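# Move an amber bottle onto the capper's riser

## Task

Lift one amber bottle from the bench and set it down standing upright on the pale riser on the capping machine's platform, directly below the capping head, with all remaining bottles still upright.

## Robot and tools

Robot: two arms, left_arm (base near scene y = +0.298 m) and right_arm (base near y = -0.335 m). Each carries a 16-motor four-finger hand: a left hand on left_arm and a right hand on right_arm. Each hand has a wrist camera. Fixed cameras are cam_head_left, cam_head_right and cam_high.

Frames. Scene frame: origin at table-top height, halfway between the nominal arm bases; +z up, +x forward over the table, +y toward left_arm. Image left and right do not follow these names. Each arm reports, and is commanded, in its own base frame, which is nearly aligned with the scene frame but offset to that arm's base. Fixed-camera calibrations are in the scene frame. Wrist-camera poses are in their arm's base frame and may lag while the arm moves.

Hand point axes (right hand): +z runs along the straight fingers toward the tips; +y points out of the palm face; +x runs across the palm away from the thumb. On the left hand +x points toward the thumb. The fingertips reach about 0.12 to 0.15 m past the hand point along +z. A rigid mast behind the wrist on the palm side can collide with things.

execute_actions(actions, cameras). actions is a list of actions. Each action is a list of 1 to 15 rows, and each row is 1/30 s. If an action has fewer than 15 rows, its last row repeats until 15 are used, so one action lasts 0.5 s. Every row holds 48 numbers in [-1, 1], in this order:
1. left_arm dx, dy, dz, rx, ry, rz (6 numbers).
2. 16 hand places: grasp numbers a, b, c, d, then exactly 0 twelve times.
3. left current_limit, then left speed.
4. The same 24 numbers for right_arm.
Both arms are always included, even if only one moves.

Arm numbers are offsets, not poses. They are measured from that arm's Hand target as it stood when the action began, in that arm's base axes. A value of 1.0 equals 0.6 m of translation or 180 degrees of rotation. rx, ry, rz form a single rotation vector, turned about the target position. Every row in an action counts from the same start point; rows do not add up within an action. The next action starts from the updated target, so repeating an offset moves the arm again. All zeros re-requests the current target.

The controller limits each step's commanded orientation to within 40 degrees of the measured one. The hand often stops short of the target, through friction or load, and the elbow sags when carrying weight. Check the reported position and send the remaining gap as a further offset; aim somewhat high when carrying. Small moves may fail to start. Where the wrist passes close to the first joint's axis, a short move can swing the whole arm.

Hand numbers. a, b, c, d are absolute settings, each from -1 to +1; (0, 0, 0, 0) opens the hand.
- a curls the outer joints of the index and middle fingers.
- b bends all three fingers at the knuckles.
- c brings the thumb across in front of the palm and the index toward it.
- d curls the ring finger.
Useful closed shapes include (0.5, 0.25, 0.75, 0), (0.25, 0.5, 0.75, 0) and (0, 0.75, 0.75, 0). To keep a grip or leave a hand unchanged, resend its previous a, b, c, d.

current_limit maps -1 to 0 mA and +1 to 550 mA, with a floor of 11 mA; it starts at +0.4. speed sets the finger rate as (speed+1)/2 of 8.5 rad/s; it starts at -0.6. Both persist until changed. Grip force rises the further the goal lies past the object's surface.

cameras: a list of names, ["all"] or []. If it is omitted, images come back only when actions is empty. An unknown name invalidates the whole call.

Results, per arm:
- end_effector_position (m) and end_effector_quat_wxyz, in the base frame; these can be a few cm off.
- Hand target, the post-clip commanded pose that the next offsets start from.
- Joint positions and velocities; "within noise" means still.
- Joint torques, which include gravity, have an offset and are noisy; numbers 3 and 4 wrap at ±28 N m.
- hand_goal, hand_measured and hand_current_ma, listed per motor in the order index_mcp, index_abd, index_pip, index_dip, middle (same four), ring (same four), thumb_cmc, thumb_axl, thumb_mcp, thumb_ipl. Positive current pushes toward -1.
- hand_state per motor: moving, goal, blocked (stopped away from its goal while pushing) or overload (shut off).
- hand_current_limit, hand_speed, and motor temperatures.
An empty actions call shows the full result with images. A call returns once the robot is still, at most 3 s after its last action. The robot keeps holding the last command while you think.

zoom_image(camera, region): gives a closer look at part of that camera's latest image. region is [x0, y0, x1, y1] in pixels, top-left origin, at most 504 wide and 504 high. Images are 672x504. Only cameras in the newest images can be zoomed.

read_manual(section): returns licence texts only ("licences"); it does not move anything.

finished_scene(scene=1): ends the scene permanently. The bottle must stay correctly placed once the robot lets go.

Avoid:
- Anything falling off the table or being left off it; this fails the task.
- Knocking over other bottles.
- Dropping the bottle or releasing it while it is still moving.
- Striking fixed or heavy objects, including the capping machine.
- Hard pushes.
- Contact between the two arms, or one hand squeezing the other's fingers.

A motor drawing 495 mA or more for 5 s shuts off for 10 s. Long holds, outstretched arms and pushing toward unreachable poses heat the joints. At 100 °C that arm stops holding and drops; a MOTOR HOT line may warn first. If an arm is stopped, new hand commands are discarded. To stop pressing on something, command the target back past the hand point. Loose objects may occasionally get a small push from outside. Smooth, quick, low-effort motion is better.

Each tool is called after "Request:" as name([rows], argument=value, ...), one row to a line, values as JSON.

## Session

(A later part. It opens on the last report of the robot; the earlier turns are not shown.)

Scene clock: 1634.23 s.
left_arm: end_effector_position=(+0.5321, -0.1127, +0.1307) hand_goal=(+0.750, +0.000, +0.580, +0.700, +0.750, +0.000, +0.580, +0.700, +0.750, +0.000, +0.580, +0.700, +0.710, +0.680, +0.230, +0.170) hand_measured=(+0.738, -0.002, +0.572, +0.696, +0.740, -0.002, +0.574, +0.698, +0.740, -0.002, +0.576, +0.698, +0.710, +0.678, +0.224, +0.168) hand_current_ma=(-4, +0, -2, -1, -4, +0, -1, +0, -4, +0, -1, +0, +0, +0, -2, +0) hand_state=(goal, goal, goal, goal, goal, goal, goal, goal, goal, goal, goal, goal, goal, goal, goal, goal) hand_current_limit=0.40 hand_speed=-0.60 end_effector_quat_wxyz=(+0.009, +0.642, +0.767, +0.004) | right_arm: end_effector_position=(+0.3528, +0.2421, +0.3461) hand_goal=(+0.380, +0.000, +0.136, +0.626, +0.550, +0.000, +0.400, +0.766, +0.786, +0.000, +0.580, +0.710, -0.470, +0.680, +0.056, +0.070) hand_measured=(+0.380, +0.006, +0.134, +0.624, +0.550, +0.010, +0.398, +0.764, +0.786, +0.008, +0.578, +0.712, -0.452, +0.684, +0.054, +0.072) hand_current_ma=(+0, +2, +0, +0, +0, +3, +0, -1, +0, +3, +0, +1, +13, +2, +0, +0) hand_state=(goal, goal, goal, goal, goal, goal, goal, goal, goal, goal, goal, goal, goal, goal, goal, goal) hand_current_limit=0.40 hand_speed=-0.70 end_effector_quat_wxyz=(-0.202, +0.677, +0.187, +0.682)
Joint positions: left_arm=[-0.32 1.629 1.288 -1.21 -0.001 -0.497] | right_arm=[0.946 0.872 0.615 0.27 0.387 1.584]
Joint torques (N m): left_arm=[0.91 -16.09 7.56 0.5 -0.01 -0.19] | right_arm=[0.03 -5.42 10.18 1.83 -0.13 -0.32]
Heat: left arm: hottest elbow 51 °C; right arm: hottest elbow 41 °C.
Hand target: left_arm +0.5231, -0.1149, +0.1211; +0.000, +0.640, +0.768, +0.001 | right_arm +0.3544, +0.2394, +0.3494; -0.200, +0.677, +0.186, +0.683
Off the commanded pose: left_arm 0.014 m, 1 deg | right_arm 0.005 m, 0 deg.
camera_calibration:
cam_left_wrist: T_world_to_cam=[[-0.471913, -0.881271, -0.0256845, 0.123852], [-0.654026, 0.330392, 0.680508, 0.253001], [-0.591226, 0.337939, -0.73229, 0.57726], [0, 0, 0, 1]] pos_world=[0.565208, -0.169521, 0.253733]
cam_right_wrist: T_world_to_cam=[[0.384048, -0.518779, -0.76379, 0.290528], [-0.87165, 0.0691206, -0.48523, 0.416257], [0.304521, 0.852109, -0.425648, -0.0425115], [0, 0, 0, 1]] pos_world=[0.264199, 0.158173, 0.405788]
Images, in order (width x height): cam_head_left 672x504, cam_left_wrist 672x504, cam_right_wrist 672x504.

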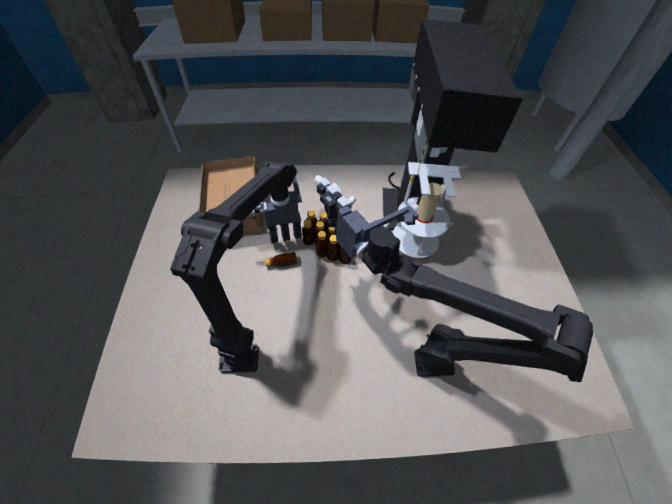

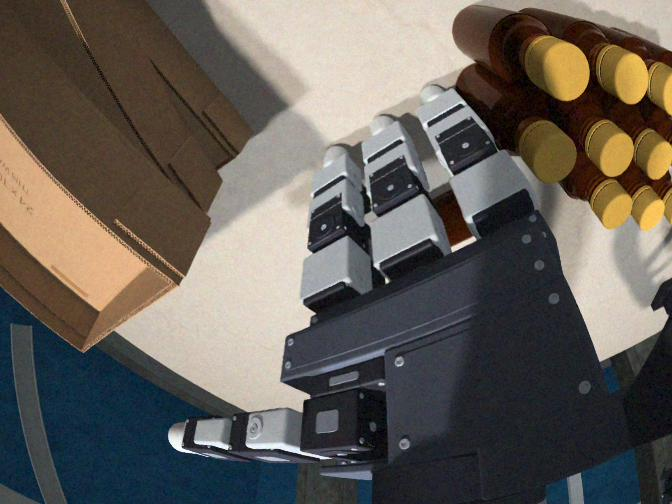

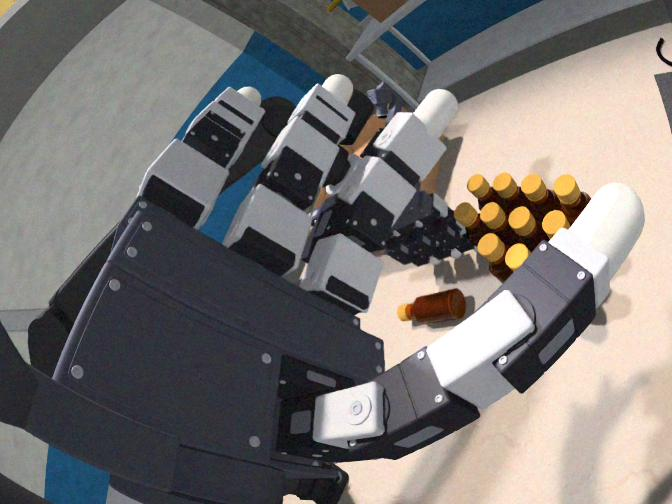

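Request:
execute_actions([
  [[-0.022,0.001,0,0,0,0,0,0,0,0,0,0,0,0,0,0,0,0,0,0,0,0,0.4,-0.6,0,0,0,0,0,0,0.1,0.1,0.7,0,0,0,0,0,0,0,0,0,0,0,0,0,0.4,-0.7]],
  [[-0.022,0.0008,0,0,0,0,0,0,0,0,0,0,0,0,0,0,0,0,0,0,0,0,0.4,-0.6,0,0,0,0,0,0,0.1,0.1,0.7,0,0,0,0,0,0,0,0,0,0,0,0,0,0.4,-0.7]],
  [[-0.022,0.0008,0,0,0,0,0,0,0,0,0,0,0,0,0,0,0,0,0,0,0,0,0.4,-0.6,0,0,0,0,0,0,0.1,0.1,0.7,0,0,0,0,0,0,0,0,0,0,0,0,0,0.4,-0.7]],
  [[-0.022,0.0008,0,0,0,0,0,0,0,0,0,0,0,0,0,0,0,0,0,0,0,0,0.4,-0.6,0,0,0,0,0,0,0.1,0.1,0.7,0,0,0,0,0,0,0,0,0,0,0,0,0,0.4,-0.7]],
  [[-0.022,0.0008,0,0,0,0,0,0,0,0,0,0,0,0,0,0,0,0,0,0,0,0,0.4,-0.6,0,0,0,0,0,0,0.1,0.1,0.7,0,0,0,0,0,0,0,0,0,0,0,0,0,0.4,-0.7]],
], cameras=["cam_head_left","cam_left_wrist","cam_right_wrist"])

Scene clock: 1648.07 s.
left_arm: end_effector_position=(+0.4665, -0.1114, +0.1300) hand_goal=(+0.750, +0.000, +0.580, +0.700, +0.750, +0.000, +0.580, +0.700, +0.750, +0.000, +0.580, +0.700, +0.710, +0.680, +0.230, +0.170) hand_measured=(+0.744, -0.002, +0.574, +0.696, +0.740, -0.002, +0.574, +0.698, +0.736, -0.002, +0.574, +0.696, +0.710, +0.678, +0.224, +0.168) hand_current_ma=(-2, +0, -1, -1, -4, +0, -1, +0, -6, +0, -2, -1, +0, +0, -2, +0) hand_state=(goal, goal, goal, goal, goal, goal, goal, goal, goal, goal, goal, goal, goal, goal, goal, goal) hand_current_limit=0.40 hand_speed=-0.60 end_effector_quat_wxyz=(+0.010, +0.641, +0.767, +0.004) | right_arm: end_effector_position=(+0.3528, +0.2421, +0.3461) hand_goal=(+0.380, +0.000, +0.136, +0.626, +0.550, +0.000, +0.400, +0.766, +0.786, +0.000, +0.580, +0.710, -0.470, +0.680, +0.056, +0.070) hand_measured=(+0.380, +0.006, +0.134, +0.624, +0.550, +0.010, +0.398, +0.764, +0.786, +0.008, +0.578, +0.712, -0.452, +0.684, +0.054, +0.072) hand_current_ma=(+0, +2, +0, +0, +0, +3, +0, -1, +0, +3, +0, +1, +13, +2, +0, +0) hand_state=(goal, goal, goal, goal, goal, goal, goal, goal, goal, goal, goal, goal, goal, goal, goal, goal) hand_current_limit=0.40 hand_speed=-0.70 end_effector_quat_wxyz=(-0.202, +0.677, +0.187, +0.682)
Joint positions: left_arm=[-0.367 1.475 1.106 -1.18 -0.001 -0.545] | right_arm=[0.946 0.872 0.615 0.27 0.387 1.584]
Joint torques (N m): left_arm=[0.97 -12.98 7.46 0.42 0 -0.2] | right_arm=[0.09 -5.42 10.21 1.88 -0.16 -0.33]
Heat: left arm: hottest elbow 49 °C; right arm: hottest elbow 41 °C.
Hand target: left_arm +0.4570, -0.1124, +0.1210; +0.000, +0.640, +0.768, +0.001 | right_arm +0.3544, +0.2394, +0.3494; -0.200, +0.677, +0.186, +0.683
Off the commanded pose: left_arm 0.013 m, 1 deg | right_arm 0.005 m, 0 deg.
camera_calibration:
cam_left_wrist: T_world_to_cam=[[-0.471233, -0.881649, -0.0251942, 0.0936748], [-0.65489, 0.330613, 0.67957, 0.210715], [-0.590812, 0.336735, -0.733178, 0.537344], [0, 0, 0, 1]] pos_world=[0.499607, -0.168019, 0.253134]
cam_right_wrist: T_world_to_cam=[[0.384048, -0.518779, -0.76379, 0.290528], [-0.87165, 0.0691206, -0.48523, 0.416257], [0.304521, 0.852109, -0.425648, -0.0425115], [0, 0, 0, 1]] pos_world=[0.264199, 0.158173, 0.405788]
Images, in order (width x height): cam_head_left 672x504, cam_left_wrist 672x504, cam_right_wrist 672x504.

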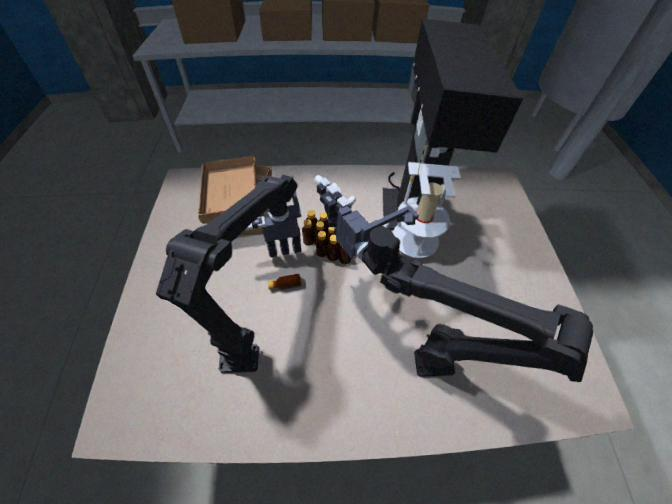

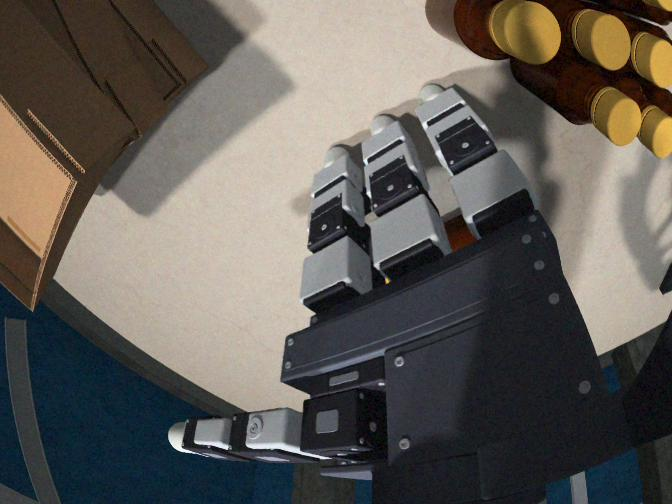

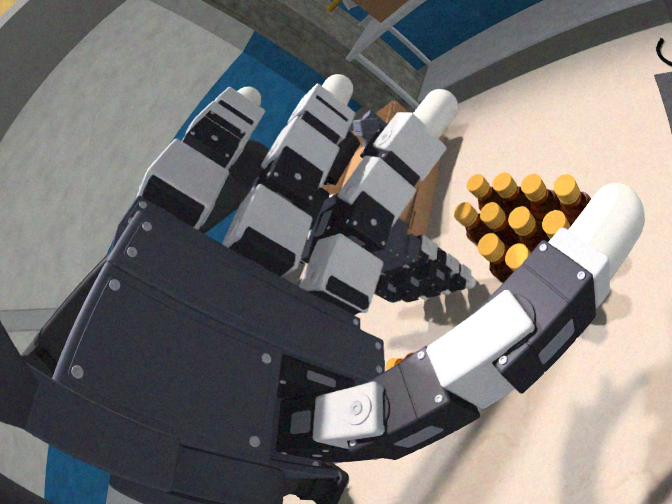

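Request:
zoom_image(camera="cam_head_left", region=[240, 240, 340, 315])

Scaled by 5.040 from the camera's 672x504 image, which has a finer 960x720 frame.

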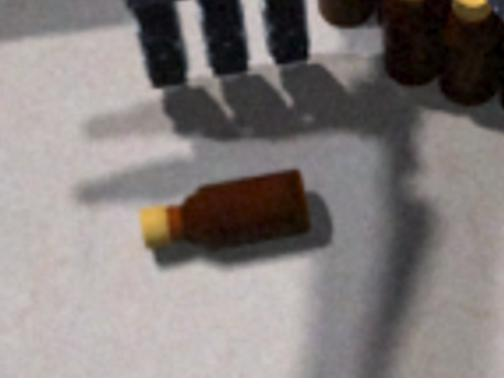

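Request:
execute_actions([
  [[0,0,0.08,0,0,0,0,0,0,0,0,0,0,0,0,0,0,0,0,0,0,0,0.4,-0.6,0,0,0,0,0,0,0.1,0.1,0.7,0,0,0,0,0,0,0,0,0,0,0,0,0,0.4,-0.7]],
  [[0,0,0.1,0,0,0,0,0,0,0,0,0,0,0,0,0,0,0,0,0,0,0,0.4,-0.6,0,0,0,0,0,0,0.1,0.1,0.7,0,0,0,0,0,0,0,0,0,0,0,0,0,0.4,-0.7]],
  [[-0.06,0.12,0.06,0,0,0,0,0,0,0,0,0,0,0,0,0,0,0,0,0,0,0,0.4,-0.6,0,0,0,0,0,0,0.1,0.1,0.7,0,0,0,0,0,0,0,0,0,0,0,0,0,0.4,-0.7]],
  [[-0.085,0.17,0,0,0,0,0,0,0,0,0,0,0,0,0,0,0,0,0,0,0,0,0.4,-0.6,0,0,0,0,0,0,0.1,0.1,0.7,0,0,0,0,0,0,0,0,0,0,0,0,0,0.4,-0.7]],
  [[-0.085,0.17,0,0,0,0,0,0,0,0,0,0,0,0,0,0,0,0,0,0,0,0,0.4,-0.6,0,0,0,0,0,0,0.1,0.1,0.7,0,0,0,0,0,0,0,0,0,0,0,0,0,0.4,-0.7]],
  [[-0.08,0.16,0,0,0,0,0,0,0,0,0,0,0,0,0,0,0,0,0,0,0,0,0.4,-0.6,0,0,0,0,0,0,0.1,0.1,0.7,0,0,0,0,0,0,0,0,0,0,0,0,0,0.4,-0.7]],
], cameras=["all"])

Scene clock: 1758.17 s.
left_arm: end_effector_position=(+0.2616, +0.2475, +0.2479) hand_goal=(+0.750, +0.000, +0.580, +0.700, +0.750, +0.000, +0.580, +0.700, +0.750, +0.000, +0.580, +0.700, +0.710, +0.680, +0.230, +0.170) hand_measured=(+0.748, -0.002, +0.578, +0.698, +0.748, +0.000, +0.578, +0.698, +0.748, -0.002, +0.578, +0.698, +0.710, +0.678, +0.224, +0.168) hand_current_ma=(+0, +0, +0, +0, +0, +0, +0, +0, +0, +0, +0, +0, +0, +0, -2, +0) hand_state=(goal, goal, goal, goal, goal, goal, goal, goal, goal, goal, goal, goal, goal, goal, goal, goal) hand_current_limit=0.40 hand_speed=-0.60 end_effector_quat_wxyz=(-0.005, +0.636, +0.772, -0.020) | right_arm: end_effector_position=(+0.3528, +0.2421, +0.3461) hand_goal=(+0.380, +0.000, +0.136, +0.626, +0.550, +0.000, +0.400, +0.766, +0.786, +0.000, +0.580, +0.710, -0.470, +0.680, +0.056, +0.070) hand_measured=(+0.380, +0.006, +0.134, +0.624, +0.550, +0.010, +0.398, +0.764, +0.786, +0.008, +0.578, +0.712, -0.452, +0.684, +0.054, +0.072) hand_current_ma=(+0, +2, +0, +0, +0, +3, +0, -1, +0, +3, +0, +1, +13, +2, +0, +0) hand_state=(goal, goal, goal, goal, goal, goal, goal, goal, goal, goal, goal, goal, goal, goal, goal, goal) hand_current_limit=0.40 hand_speed=-0.70 end_effector_quat_wxyz=(-0.202, +0.677, +0.187, +0.682)
Joint positions: left_arm=[0.849 1.086 1.09 -1.615 -0.008 0.657] | right_arm=[0.946 0.872 0.615 0.27 0.387 1.584]
Joint torques (N m): left_arm=[2.49 -5.48 13.56 0.73 0.24 0.11] | right_arm=[-0.03 -5.83 10.22 1.78 -0.13 -0.32]
Motor temperatures (°C): left_arm=[24 32 47 26 23 25] | right_arm=[29 30 41 24 24 27]
Heat: left arm: hottest elbow 47 °C; right arm: hottest elbow 41 °C.
Hand target: left_arm +0.2711, +0.2595, +0.2649; +0.000, +0.640, +0.768, +0.001 | right_arm +0.3544, +0.2394, +0.3494; -0.200, +0.677, +0.186, +0.683
Off the commanded pose: left_arm 0.023 m, 2 deg | right_arm 0.005 m, 0 deg.
camera_calibration:
cam_left_wrist: T_world_to_cam=[[-0.459078, -0.888257, 0.0157014, 0.304829], [-0.62268, 0.334325, 0.707458, -0.13847], [-0.633654, 0.315001, -0.706581, 0.391912], [0, 0, 0, 1]] pos_world=[0.302054, 0.193608, 0.370093]
cam_right_wrist: T_world_to_cam=[[0.384048, -0.518779, -0.76379, 0.290528], [-0.87165, 0.0691206, -0.48523, 0.416257], [0.304521, 0.852109, -0.425648, -0.0425115], [0, 0, 0, 1]] pos_world=[0.264199, 0.158173, 0.405788]

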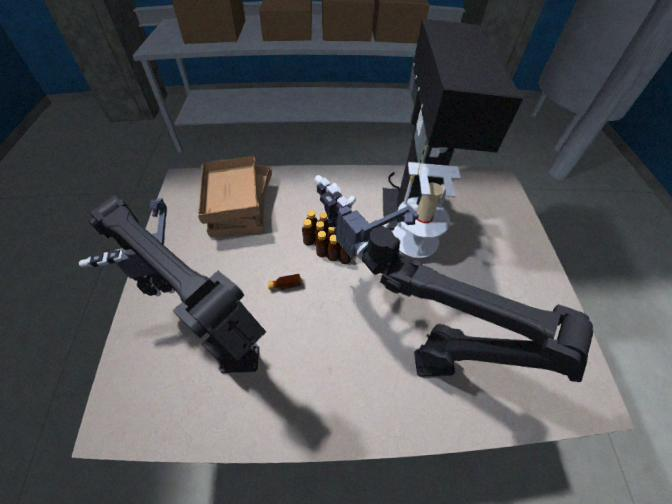

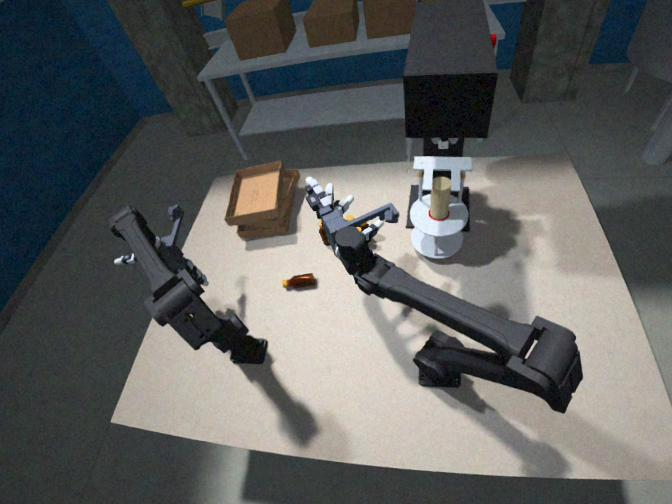

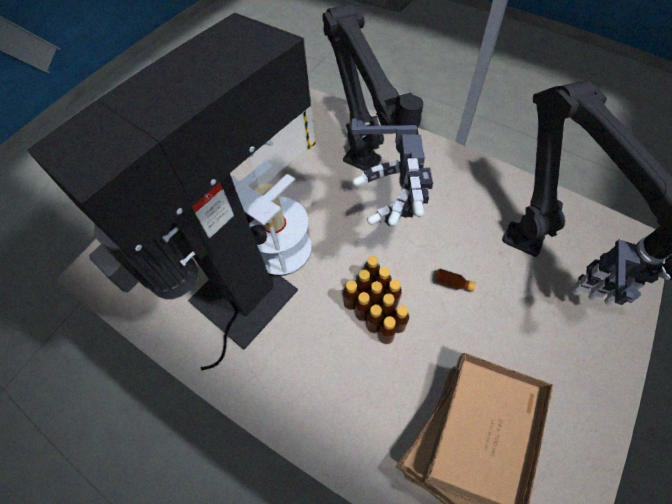

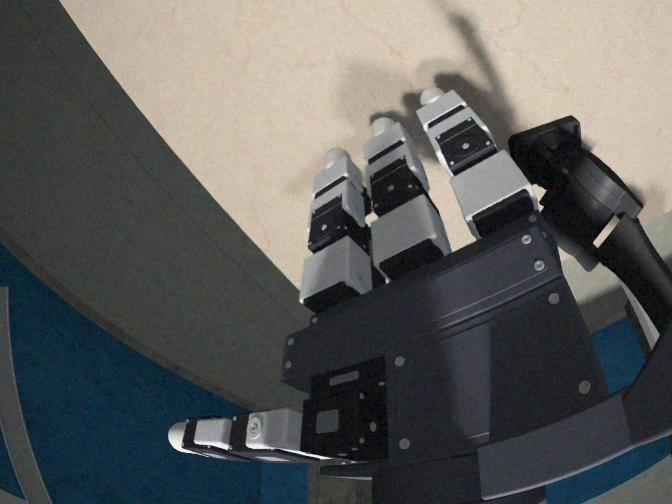

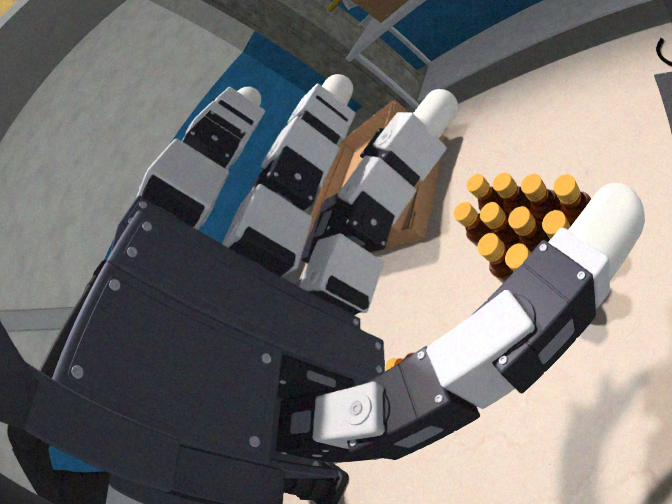

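Request:
zoom_image(camera="cam_high", region=[415, 250, 499, 310])

Request:
zoom_image(camera="cam_head_right", region=[260, 255, 344, 310])

Request:
zoom_image(camera="cam_head_left", region=[250, 255, 334, 310])

Scaled by 6.000 from the camera's 672x504 image, which has a finer 960x720 frame.

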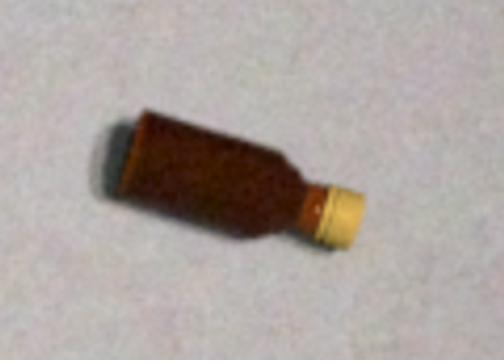

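Scaled by 6.000 from the camera's 672x504 image, which has a finer 960x720 frame.

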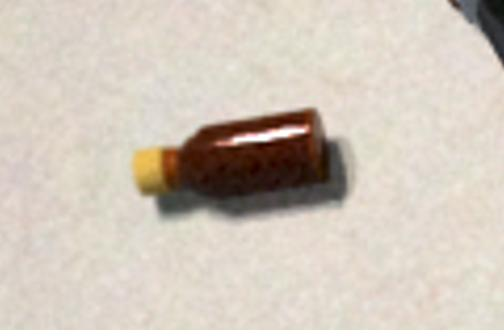

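Scaled by 6.000 from the camera's 672x504 image, which has a finer 960x720 frame.

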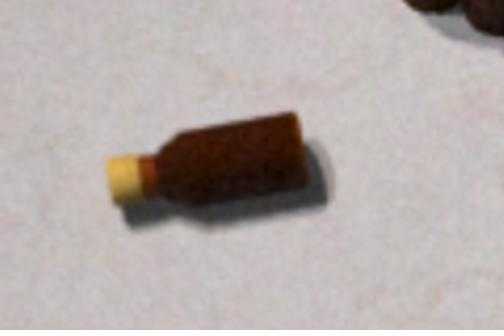

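Request:
execute_actions([
  [[0,0,0,0,0,0,0,0,0,0,0,0,0,0,0,0,0,0,0,0,0,0,0.4,-0.6,-0.0136,0.0956,-0.0278,0.0204,0.0092,-0.0165,0.2,0.2,0.75,0,0,0,0,0,0,0,0,0,0,0,0,0,0.4,-0.7]],
  [[0,0,0,0,0,0,0,0,0,0,0,0,0,0,0,0,0,0,0,0,0,0,0.4,-0.6,-0.0136,0.0956,-0.0278,0.0204,0.0092,-0.0165,0.2,0.2,0.75,0,0,0,0,0,0,0,0,0,0,0,0,0,0.4,-0.7]],
  [[0,0,0,0,0,0,0,0,0,0,0,0,0,0,0,0,0,0,0,0,0,0,0.4,-0.6,-0.0136,0.0956,-0.0278,0.0204,0.0092,-0.0165,0.2,0.2,0.75,0,0,0,0,0,0,0,0,0,0,0,0,0,0.4,-0.7]],
  [[0,0,0,0,0,0,0,0,0,0,0,0,0,0,0,0,0,0,0,0,0,0,0.4,-0.6,-0.0136,0.0956,-0.0278,0.0204,0.0092,-0.0165,0.2,0.2,0.75,0,0,0,0,0,0,0,0,0,0,0,0,0,0.4,-0.7]],
  [[0,0,0,0,0,0,0,0,0,0,0,0,0,0,0,0,0,0,0,0,0,0,0.4,-0.6,-0.0136,0.0956,-0.0278,0.0204,0.0092,-0.0165,0.2,0.2,0.75,0,0,0,0,0,0,0,0,0,0,0,0,0,0.4,-0.7]],
  [[0,0,0,0,0,0,0,0,0,0,0,0,0,0,0,0,0,0,0,0,0,0,0.4,-0.6,-0.0136,0.0956,-0.0278,0.0204,0.0092,-0.0165,0.2,0.2,0.75,0,0,0,0,0,0,0,0,0,0,0,0,0,0.4,-0.7]],
], cameras=["all"])

Scene clock: 1823.83 s.
left_arm: end_effector_position=(+0.2620, +0.2469, +0.2480) hand_goal=(+0.750, +0.000, +0.580, +0.700, +0.750, +0.000, +0.580, +0.700, +0.750, +0.000, +0.580, +0.700, +0.710, +0.680, +0.230, +0.170) hand_measured=(+0.748, -0.002, +0.578, +0.698, +0.748, +0.000, +0.578, +0.698, +0.748, -0.002, +0.578, +0.698, +0.710, +0.678, +0.224, +0.168) hand_current_ma=(+0, +0, +0, +0, +0, +0, +0, +0, +0, +0, +0, +0, +0, +0, -2, +0) hand_state=(goal, goal, goal, goal, goal, goal, goal, goal, goal, goal, goal, goal, goal, goal, goal, goal) hand_current_limit=0.40 hand_speed=-0.60 end_effector_quat_wxyz=(-0.003, +0.637, +0.770, -0.020) | right_arm: end_effector_position=(+0.3026, +0.5705, +0.2334) hand_goal=(+0.238, +0.000, +0.048, +0.550, +0.350, +0.000, +0.220, +0.636, +0.658, +0.000, +0.580, +0.720, -0.544, +0.680, +0.042, +0.068) hand_measured=(+0.234, +0.006, +0.050, +0.552, +0.346, +0.010, +0.222, +0.638, +0.654, +0.008, +0.578, +0.718, -0.526, +0.684, +0.044, +0.070) hand_current_ma=(-1, +2, +0, +0, -1, +3, +0, +1, -1, +3, +0, -1, +12, +2, +0, +0) hand_state=(goal, goal, goal, goal, goal, goal, goal, goal, goal, goal, goal, goal, goal, goal, goal, goal) hand_current_limit=0.40 hand_speed=-0.70 end_effector_quat_wxyz=(-0.218, +0.709, -0.056, +0.668)
Joint positions: left_arm=[0.85 1.086 1.09 -1.615 -0.005 0.662] | right_arm=[1.376 1.871 1.378 0.466 1.139 1.99]
Joint torques (N m): left_arm=[2.49 -5.3 13.65 0.68 0.25 0.13] | right_arm=[0.79 -17.26 12.63 1.21 0.06 -0.23]
Motor temperatures (°C): left_arm=[24 30 52 26 23 25] | right_arm=[29 30 42 24 24 27]
Heat: left arm: hottest elbow 52 °C; right arm: hottest elbow 42 °C.
Hand target: left_arm +0.2711, +0.2596, +0.2649; +0.000, +0.640, +0.768, +0.001 | right_arm +0.3055, +0.5836, +0.2494; -0.233, +0.703, -0.072, +0.668
Off the commanded pose: left_arm 0.023 m, 2 deg | right_arm 0.021 m, 3 deg.
camera_calibration:
cam_left_wrist: T_world_to_cam=[[-0.463124, -0.886139, 0.0165618, 0.304867], [-0.623086, 0.338819, 0.704958, -0.138566], [-0.630302, 0.316163, -0.709056, 0.391875], [0, 0, 0, 1]] pos_world=[0.301852, 0.193206, 0.370495]
cam_right_wrist: T_world_to_cam=[[0.103763, -0.301713, -0.947736, 0.397991], [-0.846309, 0.473788, -0.243489, 0.00025294], [0.522489, 0.827342, -0.206181, -0.458117], [0, 0, 0, 1]] pos_world=[0.198279, 0.498979, 0.282797]

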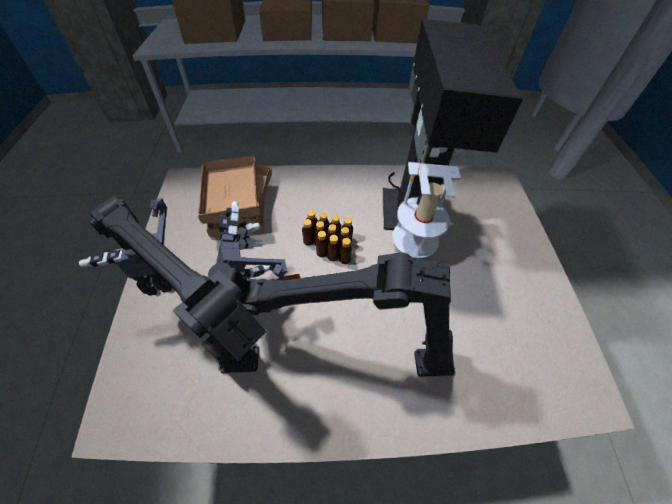

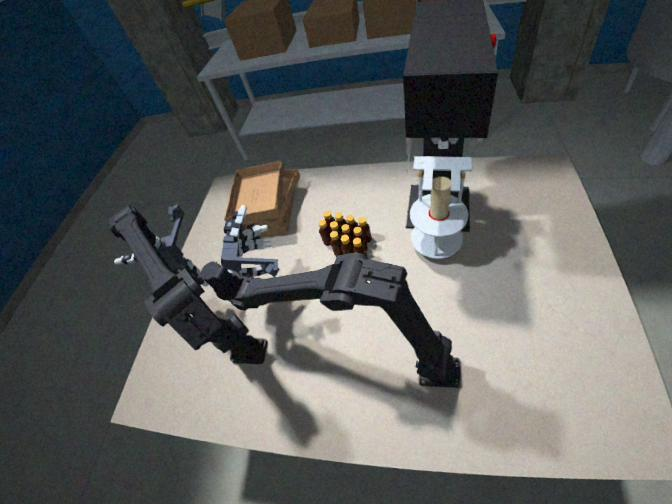

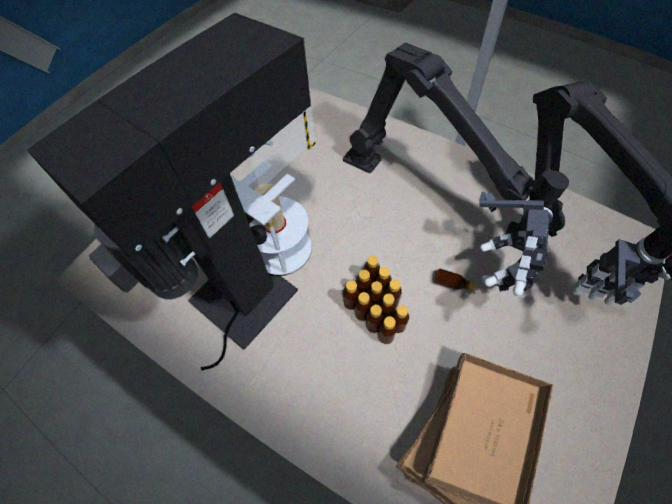

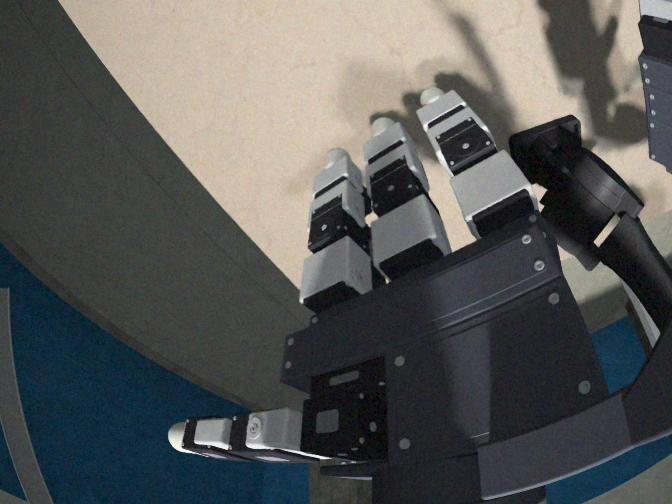

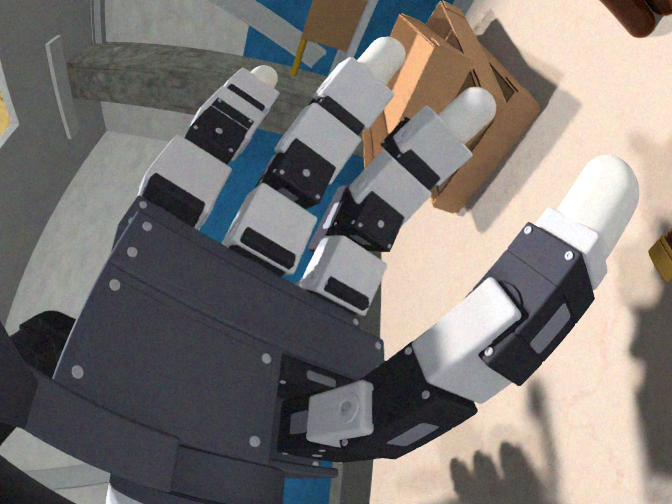

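Request:
execute_actions([
  [[0,0,0,0,0,0,0,0,0,0,0,0,0,0,0,0,0,0,0,0,0,0,0.4,-0.6,0.0082,-0.128,0.03,0,0,0,0.2,0.2,0.75,0,0,0,0,0,0,0,0,0,0,0,0,0,0.4,-0.7]],
  [[0,0,0,0,0,0,0,0,0,0,0,0,0,0,0,0,0,0,0,0,0,0,0.4,-0.6,0.0082,-0.128,0.03,0,0,0,0.2,0.2,0.75,0,0,0,0,0,0,0,0,0,0,0,0,0,0.4,-0.7]],
  [[0,0,0,0,0,0,0,0,0,0,0,0,0,0,0,0,0,0,0,0,0,0,0.4,-0.6,0.0082,-0.128,0.03,0,0,0,0.2,0.2,0.75,0,0,0,0,0,0,0,0,0,0,0,0,0,0.4,-0.7]],
  [[0.008,-0.1096,-0.003,0,0,0,0,0,0,0,0,0,0,0,0,0,0,0,0,0,0,0,0.4,-0.6,0.0082,-0.128,0.03,0,0,0,0.2,0.2,0.75,0,0,0,0,0,0,0,0,0,0,0,0,0,0.4,-0.7]],
  [[0.008,-0.1096,-0.003,0,0,0,0,0,0,0,0,0,0,0,0,0,0,0,0,0,0,0,0.4,-0.6,0.0082,-0.128,0.03,0,0,0,0.2,0.2,0.75,0,0,0,0,0,0,0,0,0,0,0,0,0,0.4,-0.7]],
  [[0.008,-0.1096,-0.003,0,0,0,0,0,0,0,0,0,0,0,0,0,0,0,0,0,0,0,0.4,-0.6,0,0,0,0,0,0,0.2,0.2,0.75,0,0,0,0,0,0,0,0,0,0,0,0,0,0.4,-0.7]],
  [[0.008,-0.1096,-0.003,0,0,0,0,0,0,0,0,0,0,0,0,0,0,0,0,0,0,0,0.4,-0.6,0,0,0,0,0,0,0.2,0.2,0.75,0,0,0,0,0,0,0,0,0,0,0,0,0,0.4,-0.7]],
  [[0.008,-0.1096,-0.003,0,0,0,0,0,0,0,0,0,0,0,0,0,0,0,0,0,0,0,0.4,-0.6,0,0,0,0,0,0,0.2,0.2,0.75,0,0,0,0,0,0,0,0,0,0,0,0,0,0.4,-0.7]],
  [[0.008,-0.1096,-0.003,0,0,0,0,0,0,0,0,0,0,0,0,0,0,0,0,0,0,0,0.4,-0.6,0,0,0,0,0,0,0.2,0.2,0.75,0,0,0,0,0,0,0,0,0,0,0,0,0,0.4,-0.7]],
], cameras=["cam_head_left","cam_high","cam_left_wrist","cam_right_wrist"])

Scene clock: 1944.57 s.
left_arm: end_effector_position=(+0.2874, -0.1254, +0.2352) hand_goal=(+0.750, +0.000, +0.580, +0.700, +0.750, +0.000, +0.580, +0.700, +0.750, +0.000, +0.580, +0.700, +0.710, +0.680, +0.230, +0.170) hand_measured=(+0.748, +0.000, +0.578, +0.698, +0.748, +0.000, +0.578, +0.698, +0.748, +0.000, +0.578, +0.698, +0.710, +0.678, +0.224, +0.168) hand_current_ma=(+0, +0, +0, +0, +0, +0, +0, +0, +0, +0, +0, +0, +0, +0, -2, +0) hand_state=(goal, goal, goal, goal, goal, goal, goal, goal, goal, goal, goal, goal, goal, goal, goal, goal) hand_current_limit=0.40 hand_speed=-0.60 end_effector_quat_wxyz=(-0.024, +0.645, +0.764, -0.003) | right_arm: end_effector_position=(+0.3275, +0.2006, +0.3360) hand_goal=(+0.238, +0.000, +0.048, +0.550, +0.350, +0.000, +0.220, +0.636, +0.658, +0.000, +0.580, +0.720, -0.544, +0.680, +0.042, +0.068) hand_measured=(+0.236, +0.006, +0.050, +0.552, +0.346, +0.008, +0.222, +0.638, +0.654, +0.008, +0.578, +0.718, -0.528, +0.684, +0.044, +0.070) hand_current_ma=(+0, +2, +0, +0, -1, +3, +0, +1, -1, +3, +0, -1, +10, +2, +0, +0) hand_state=(goal, goal, goal, goal, goal, goal, goal, goal, goal, goal, goal, goal, goal, goal, goal, goal) hand_current_limit=0.40 hand_speed=-0.70 end_effector_quat_wxyz=(-0.232, +0.704, -0.066, +0.668)
Joint positions: left_arm=[-0.659 1.053 1.031 -1.597 0.004 -0.828] | right_arm=[1.008 0.828 0.661 0.168 0.766 1.998]
Joint torques (N m): left_arm=[1.44 -4.84 14.04 0.5 -0.12 -0.22] | right_arm=[0.09 -4.37 10.55 1.52 -0.13 -0.22]
Motor temperatures (°C): left_arm=[24 30 56 25 23 25] | right_arm=[29 33 46 24 24 26]
Heat: left arm: hottest elbow 56 °C; right arm: hottest elbow 46 °C.
Hand target: left_arm +0.2999, -0.1350, +0.2542; +0.000, +0.640, +0.768, +0.001 | right_arm +0.3301, +0.1996, +0.3393; -0.233, +0.703, -0.071, +0.668
Off the commanded pose: left_arm 0.025 m, 3 deg | right_arm 0.004 m, 1 deg.
camera_calibration:
cam_left_wrist: T_world_to_cam=[[-0.48061, -0.876592, -0.0245087, 0.00269938], [-0.60912, 0.313596, 0.728444, -0.000329345], [-0.630862, 0.365026, -0.684667, 0.517017], [0, 0, 0, 1]] pos_world=[0.327263, -0.186255, 0.354291]
cam_right_wrist: T_world_to_cam=[[0.108749, -0.268211, -0.957202, 0.375846], [-0.847342, 0.478492, -0.230342, 0.216525], [0.519794, 0.836127, -0.175231, -0.155206], [0, 0, 0, 1]] pos_world=[0.223273, 0.126972, 0.382438]
Images, in order (width x height): cam_head_left 672x504, cam_high 672x504, cam_left_wrist 672x504, cam_right_wrist 672x504.

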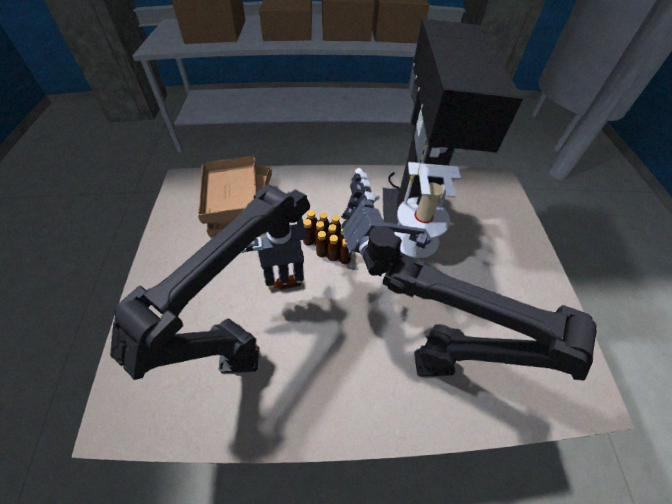

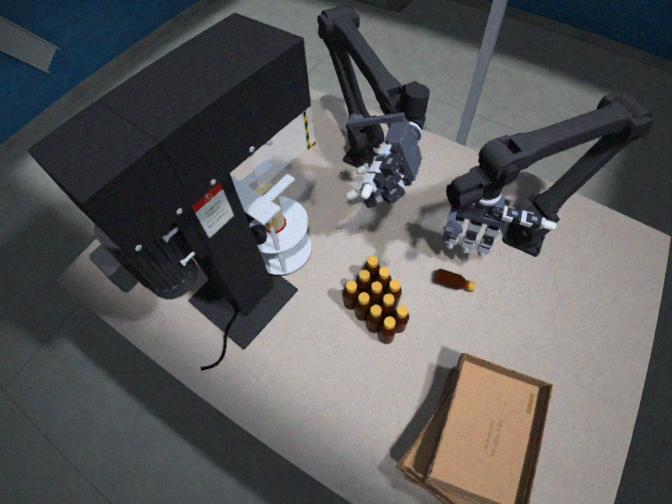

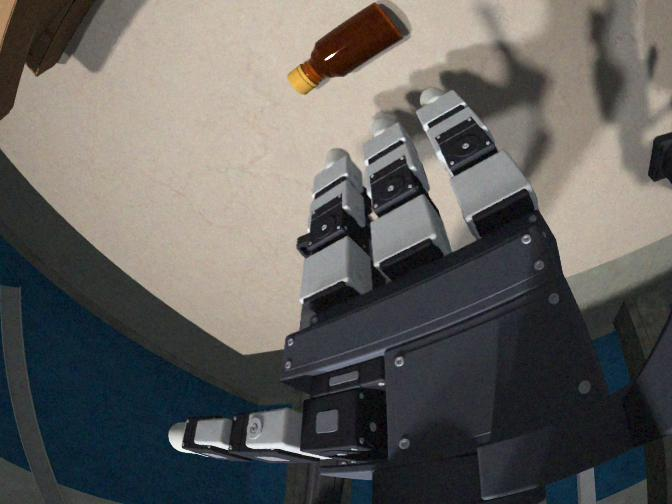

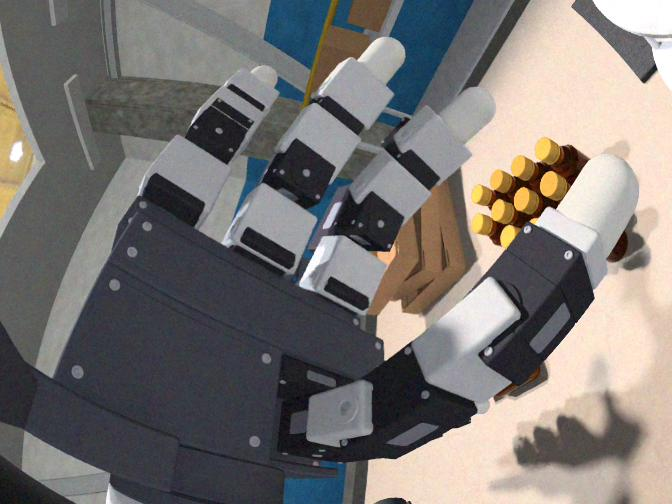

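Request:
execute_actions([
  [[-0.006,0.003,-0.06,0,0,0,0,0,0,0,0,0,0,0,0,0,0,0,0,0,0,0,0.4,-0.6,0,0,0,0,0,0,0.2,0.2,0.75,0,0,0,0,0,0,0,0,0,0,0,0,0,0.4,-0.7]],
  [[-0.006,0.003,-0.06,0,0,0,0,0,0,0,0,0,0,0,0,0,0,0,0,0,0,0,0.4,-0.6,0,0,0,0,0,0,0.2,0.2,0.75,0,0,0,0,0,0,0,0,0,0,0,0,0,0.4,-0.7]],
  [[0,0,-0.045,0,0,0,0,0,0,0,0,0,0,0,0,0,0,0,0,0,0,0,0.4,-0.6,0,0,0,0,0,0,0.2,0.2,0.75,0,0,0,0,0,0,0,0,0,0,0,0,0,0.4,-0.7]],
], cameras=["cam_left_wrist","cam_right_wrist"])

Scene clock: 1966.73 s.
left_arm: end_effector_position=(+0.2936, -0.1302, +0.1620) hand_goal=(+0.750, +0.000, +0.580, +0.700, +0.750, +0.000, +0.580, +0.700, +0.750, +0.000, +0.580, +0.700, +0.710, +0.680, +0.230, +0.170) hand_measured=(+0.748, +0.000, +0.578, +0.698, +0.748, +0.000, +0.578, +0.698, +0.748, +0.000, +0.578, +0.698, +0.710, +0.678, +0.224, +0.168) hand_current_ma=(+0, +0, +0, +0, +0, +0, +0, +0, +0, +0, +0, +0, +0, +0, -2, +0) hand_state=(goal, goal, goal, goal, goal, goal, goal, goal, goal, goal, goal, goal, goal, goal, goal, goal) hand_current_limit=0.40 hand_speed=-0.60 end_effector_quat_wxyz=(+0.005, +0.643, +0.766, -0.001) | right_arm: end_effector_position=(+0.3275, +0.2006, +0.3360) hand_goal=(+0.238, +0.000, +0.048, +0.550, +0.350, +0.000, +0.220, +0.636, +0.658, +0.000, +0.580, +0.720, -0.544, +0.680, +0.042, +0.068) hand_measured=(+0.236, +0.006, +0.050, +0.552, +0.346, +0.008, +0.222, +0.638, +0.654, +0.008, +0.578, +0.718, -0.528, +0.684, +0.044, +0.070) hand_current_ma=(+0, +2, +0, +0, -1, +3, +0, +1, -1, +3, +0, -1, +10, +2, +0, +0) hand_state=(goal, goal, goal, goal, goal, goal, goal, goal, goal, goal, goal, goal, goal, goal, goal, goal) hand_current_limit=0.40 hand_speed=-0.70 end_effector_quat_wxyz=(-0.232, +0.704, -0.066, +0.668)
Joint positions: left_arm=[-0.661 1.063 0.838 -1.337 0.003 -0.835] | right_arm=[1.008 0.828 0.661 0.168 0.766 1.998]
Joint torques (N m): left_arm=[1.08 -4.54 8.87 0.81 -0.12 -0.2] | right_arm=[0.21 -4.25 10.56 1.59 -0.11 -0.22]
Motor temperatures (°C): left_arm=[24 29 59 25 23 25] | right_arm=[29 32 45 24 24 26]
Heat: left arm: hottest elbow 59 °C; right arm: hottest elbow 45 °C.
Hand target: left_arm +0.2927, -0.1313, +0.1551; +0.000, +0.640, +0.768, +0.000 | right_arm +0.3301, +0.1996, +0.3393; -0.233, +0.703, -0.071, +0.668
Off the commanded pose: left_arm 0.007 m, 1 deg | right_arm 0.004 m, 1 deg.
camera_calibration:
cam_left_wrist: T_world_to_cam=[[-0.474666, -0.879995, -0.0173646, -0.00366197], [-0.643659, 0.333596, 0.688779, 0.0774738], [-0.600329, 0.338117, -0.724763, 0.466565], [0, 0, 0, 1]] pos_world=[0.328221, -0.186821, 0.284723]
cam_right_wrist: T_world_to_cam=[[0.108749, -0.268211, -0.957202, 0.375846], [-0.847342, 0.478492, -0.230342, 0.216525], [0.519794, 0.836127, -0.175231, -0.155206], [0, 0, 0, 1]] pos_world=[0.223273, 0.126972, 0.382438]
Images, in order (width x height): cam_left_wrist 672x504, cam_right_wrist 672x504.

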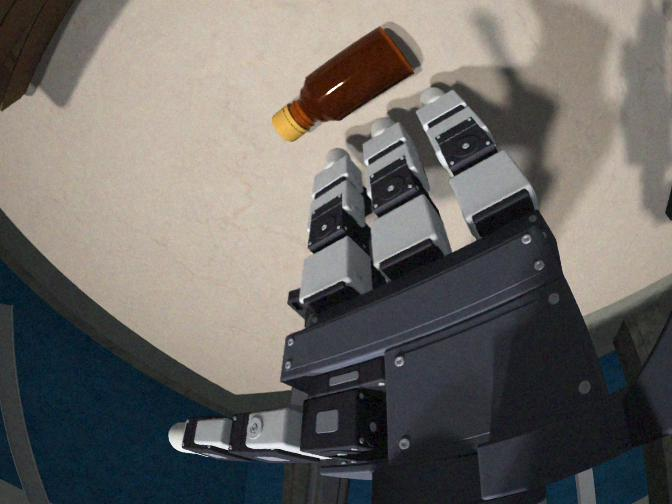

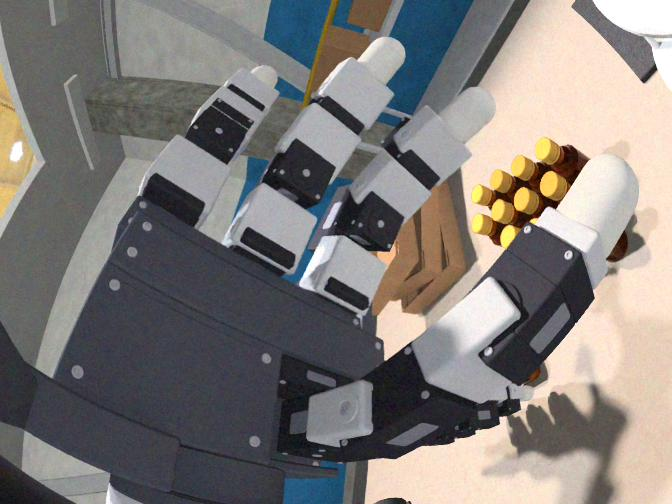

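Request:
execute_actions([
  [[-0.003,0,-0.045,0,0,0,0,0,0,0,0,0,0,0,0,0,0,0,0,0,0,0,0.4,-0.6,0,0,0,0,0,0,0.2,0.2,0.75,0,0,0,0,0,0,0,0,0,0,0,0,0,0.4,-0.7]],
  [[0.02,0.003,0,0,0,0,0,0,0,0,0,0,0,0,0,0,0,0,0,0,0,0,0.4,-0.6,0,0,0,0,0,0,0.2,0.2,0.75,0,0,0,0,0,0,0,0,0,0,0,0,0,0.4,-0.7]],
  [[0.02,0.003,0,0,0,0,0,0,0,0,0,0,0,0,0,0,0,0,0,0,0,0,0.4,-0.6,0,0,0,0,0,0,0.2,0.2,0.75,0,0,0,0,0,0,0,0,0,0,0,0,0,0.4,-0.7]],
  [[0.02,0.003,0,0,0,0,0,0,0,0,0,0,0,0,0,0,0,0,0,0,0,0,0.4,-0.6,0,0,0,0,0,0,0.2,0.2,0.75,0,0,0,0,0,0,0,0,0,0,0,0,0,0.4,-0.7]],
  [[0.02,0.003,0,0,0,0,0,0,0,0,0,0,0,0,0,0,0,0,0,0,0,0,0.4,-0.6,0,0,0,0,0,0,0.2,0.2,0.75,0,0,0,0,0,0,0,0,0,0,0,0,0,0.4,-0.7]],
], cameras=["cam_head_left","cam_high","cam_left_wrist"])

Scene clock: 1978.53 s.
left_arm: end_effector_position=(+0.3175, -0.1234, +0.1248) hand_goal=(+0.750, +0.000, +0.580, +0.700, +0.750, +0.000, +0.580, +0.700, +0.750, +0.000, +0.580, +0.700, +0.710, +0.680, +0.230, +0.170) hand_measured=(+0.774, +0.002, +0.598, +0.708, +0.790, +0.000, +0.610, +0.714, +0.802, -0.006, +0.612, +0.722, +0.710, +0.678, +0.224, +0.168) hand_current_ma=(+17, +0, +9, +3, +43, +0, +22, +6, +68, -1, +26, +13, +0, +0, -2, +0) hand_state=(blocked, goal, goal, goal, blocked, goal, blocked, goal, blocked, goal, blocked, blocked, goal, goal, goal, goal) hand_current_limit=0.40 hand_speed=-0.60 end_effector_quat_wxyz=(-0.009, +0.643, +0.765, -0.011) | right_arm: end_effector_position=(+0.3275, +0.2006, +0.3360) hand_goal=(+0.238, +0.000, +0.048, +0.550, +0.350, +0.000, +0.220, +0.636, +0.658, +0.000, +0.580, +0.720, -0.544, +0.680, +0.042, +0.068) hand_measured=(+0.236, +0.006, +0.050, +0.552, +0.346, +0.008, +0.222, +0.638, +0.654, +0.008, +0.578, +0.718, -0.528, +0.684, +0.044, +0.070) hand_current_ma=(+0, +2, +0, +0, -1, +3, +0, +1, -1, +3, +0, -1, +10, +2, +0, +0) hand_state=(goal, goal, goal, goal, goal, goal, goal, goal, goal, goal, goal, goal, goal, goal, goal, goal) hand_current_limit=0.40 hand_speed=-0.70 end_effector_quat_wxyz=(-0.232, +0.704, -0.066, +0.668)
Joint positions: left_arm=[-0.58 1.159 0.811 -1.243 0.019 -0.753] | right_arm=[1.008 0.828 0.661 0.168 0.766 1.998]
Joint torques (N m): left_arm=[3.55 -3.55 11.92 1.16 -0.84 0.11] | right_arm=[0.15 -4.31 10.51 1.59 -0.12 -0.23]
Motor temperatures (°C): left_arm=[24 29 56 25 23 25] | right_arm=[29 32 44 24 24 26]
Heat: left arm: hottest elbow 56 °C; right arm: hottest elbow 44 °C.
Hand target: left_arm +0.3389, -0.1241, +0.1282; +0.000, +0.640, +0.768, +0.001 | right_arm +0.3301, +0.1996, +0.3393; -0.233, +0.703, -0.071, +0.668
Off the commanded pose: left_arm 0.022 m, 2 deg | right_arm 0.004 m, 1 deg.
camera_calibration:
cam_left_wrist: T_world_to_cam=[[-0.476911, -0.878943, -0.00379113, 0.0121548], [-0.619974, 0.333332, 0.710297, 0.10608], [-0.623047, 0.341099, -0.703892, 0.456606], [0, 0, 0, 1]] pos_world=[0.356051, -0.180425, 0.246099]
Images, in order (width x height): cam_head_left 672x504, cam_high 672x504, cam_left_wrist 672x504.

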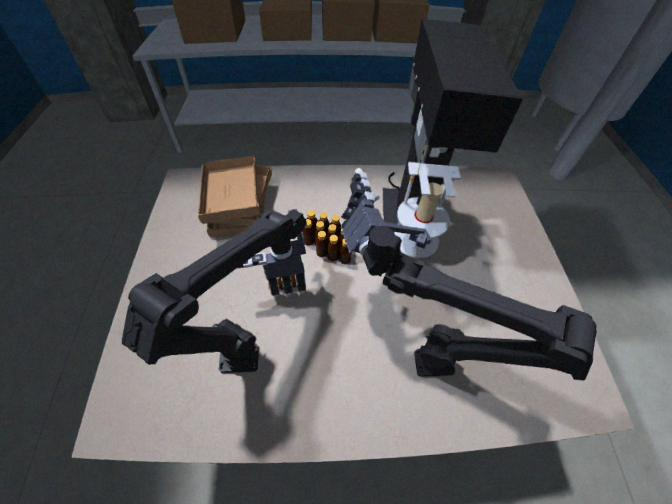

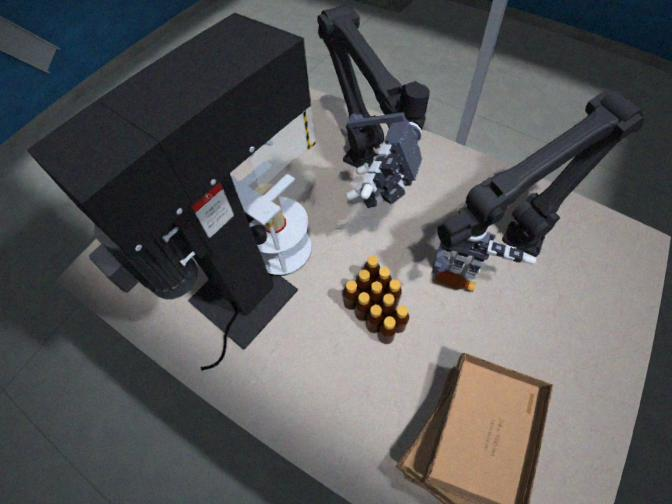

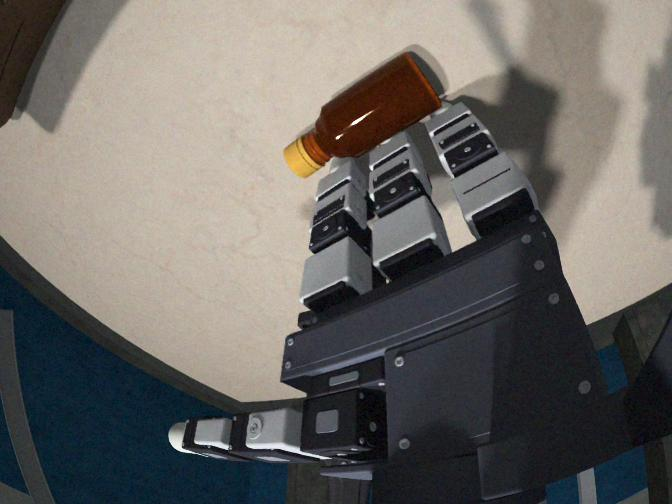

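Request:
execute_actions([
  [[0,0,0.025,0,0,0,0,0,0,0,0,0,0,0,0,0,0,0,0,0,0,0,0.4,-0.6,0,0,0,0,0,0,0.2,0.2,0.75,0,0,0,0,0,0,0,0,0,0,0,0,0,0.4,-0.7]],
  [[0.018,0.003,0,0,0,0,0,0,0,0,0,0,0,0,0,0,0,0,0,0,0,0,0.4,-0.6,0,0,0,0,0,0,0.2,0.2,0.75,0,0,0,0,0,0,0,0,0,0,0,0,0,0.4,-0.7]],
], cameras=["cam_head_left","cam_left_wrist"])

Scene clock: 1986.73 s.
left_arm: end_effector_position=(+0.3332, -0.1155, +0.1290) hand_goal=(+0.750, +0.000, +0.580, +0.700, +0.750, +0.000, +0.580, +0.700, +0.750, +0.000, +0.580, +0.700, +0.710, +0.680, +0.230, +0.170) hand_measured=(+0.750, +0.002, +0.582, +0.702, +0.750, +0.000, +0.582, +0.702, +0.750, -0.004, +0.582, +0.702, +0.710, +0.678, +0.224, +0.168) hand_current_ma=(+0, +0, +0, +0, +0, +0, +0, +0, +0, +0, +0, +0, +0, +0, -2, +0) hand_state=(goal, goal, goal, goal, goal, goal, goal, goal, goal, goal, goal, goal, goal, goal, goal, goal) hand_current_limit=0.40 hand_speed=-0.60 end_effector_quat_wxyz=(-0.012, +0.637, +0.771, -0.002) | right_arm: end_effector_position=(+0.3275, +0.2006, +0.3360) hand_goal=(+0.238, +0.000, +0.048, +0.550, +0.350, +0.000, +0.220, +0.636, +0.658, +0.000, +0.580, +0.720, -0.544, +0.680, +0.042, +0.068) hand_measured=(+0.236, +0.006, +0.050, +0.552, +0.346, +0.008, +0.222, +0.638, +0.654, +0.008, +0.578, +0.718, -0.528, +0.684, +0.044, +0.070) hand_current_ma=(+0, +2, +0, +0, -1, +3, +0, +1, -1, +3, +0, -1, +10, +2, +0, +0) hand_state=(goal, goal, goal, goal, goal, goal, goal, goal, goal, goal, goal, goal, goal, goal, goal, goal) hand_current_limit=0.40 hand_speed=-0.70 end_effector_quat_wxyz=(-0.232, +0.704, -0.066, +0.668)
Joint positions: left_arm=[-0.543 1.189 0.843 -1.25 0 -0.733] | right_arm=[1.008 0.828 0.661 0.168 0.766 1.998]
Joint torques (N m): left_arm=[2.49 -6.01 13.33 0.02 -0.08 0.13] | right_arm=[0.03 -4.54 10.5 1.52 -0.12 -0.22]
Motor temperatures (°C): left_arm=[24 29 56 25 23 25] | right_arm=[29 32 44 24 24 26]
Heat: left arm: hottest elbow 56 °C; right arm: hottest elbow 44 °C.
Hand target: left_arm +0.3498, -0.1224, +0.1432; +0.000, +0.640, +0.768, +0.001 | right_arm +0.3301, +0.1996, +0.3393; -0.233, +0.703, -0.071, +0.668
Off the commanded pose: left_arm 0.023 m, 1 deg | right_arm 0.004 m, 1 deg.
camera_calibration:
cam_left_wrist: T_world_to_cam=[[-0.461711, -0.886739, -0.022726, 0.0231295], [-0.629672, 0.309599, 0.712504, 0.110372], [-0.624769, 0.343281, -0.7013, 0.46716], [0, 0, 0, 1]] pos_world=[0.372044, -0.174028, 0.249505]
Images, in order (width x height): cam_head_left 672x504, cam_left_wrist 672x504.

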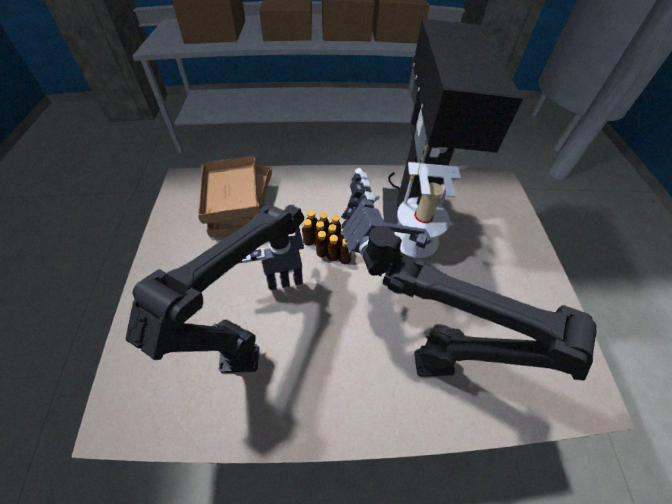

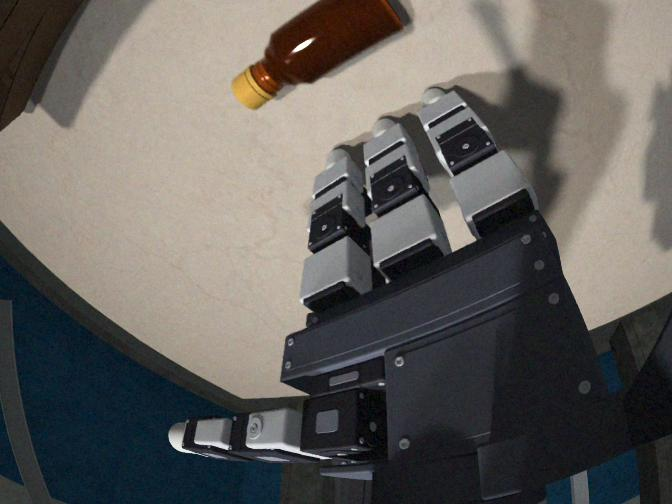

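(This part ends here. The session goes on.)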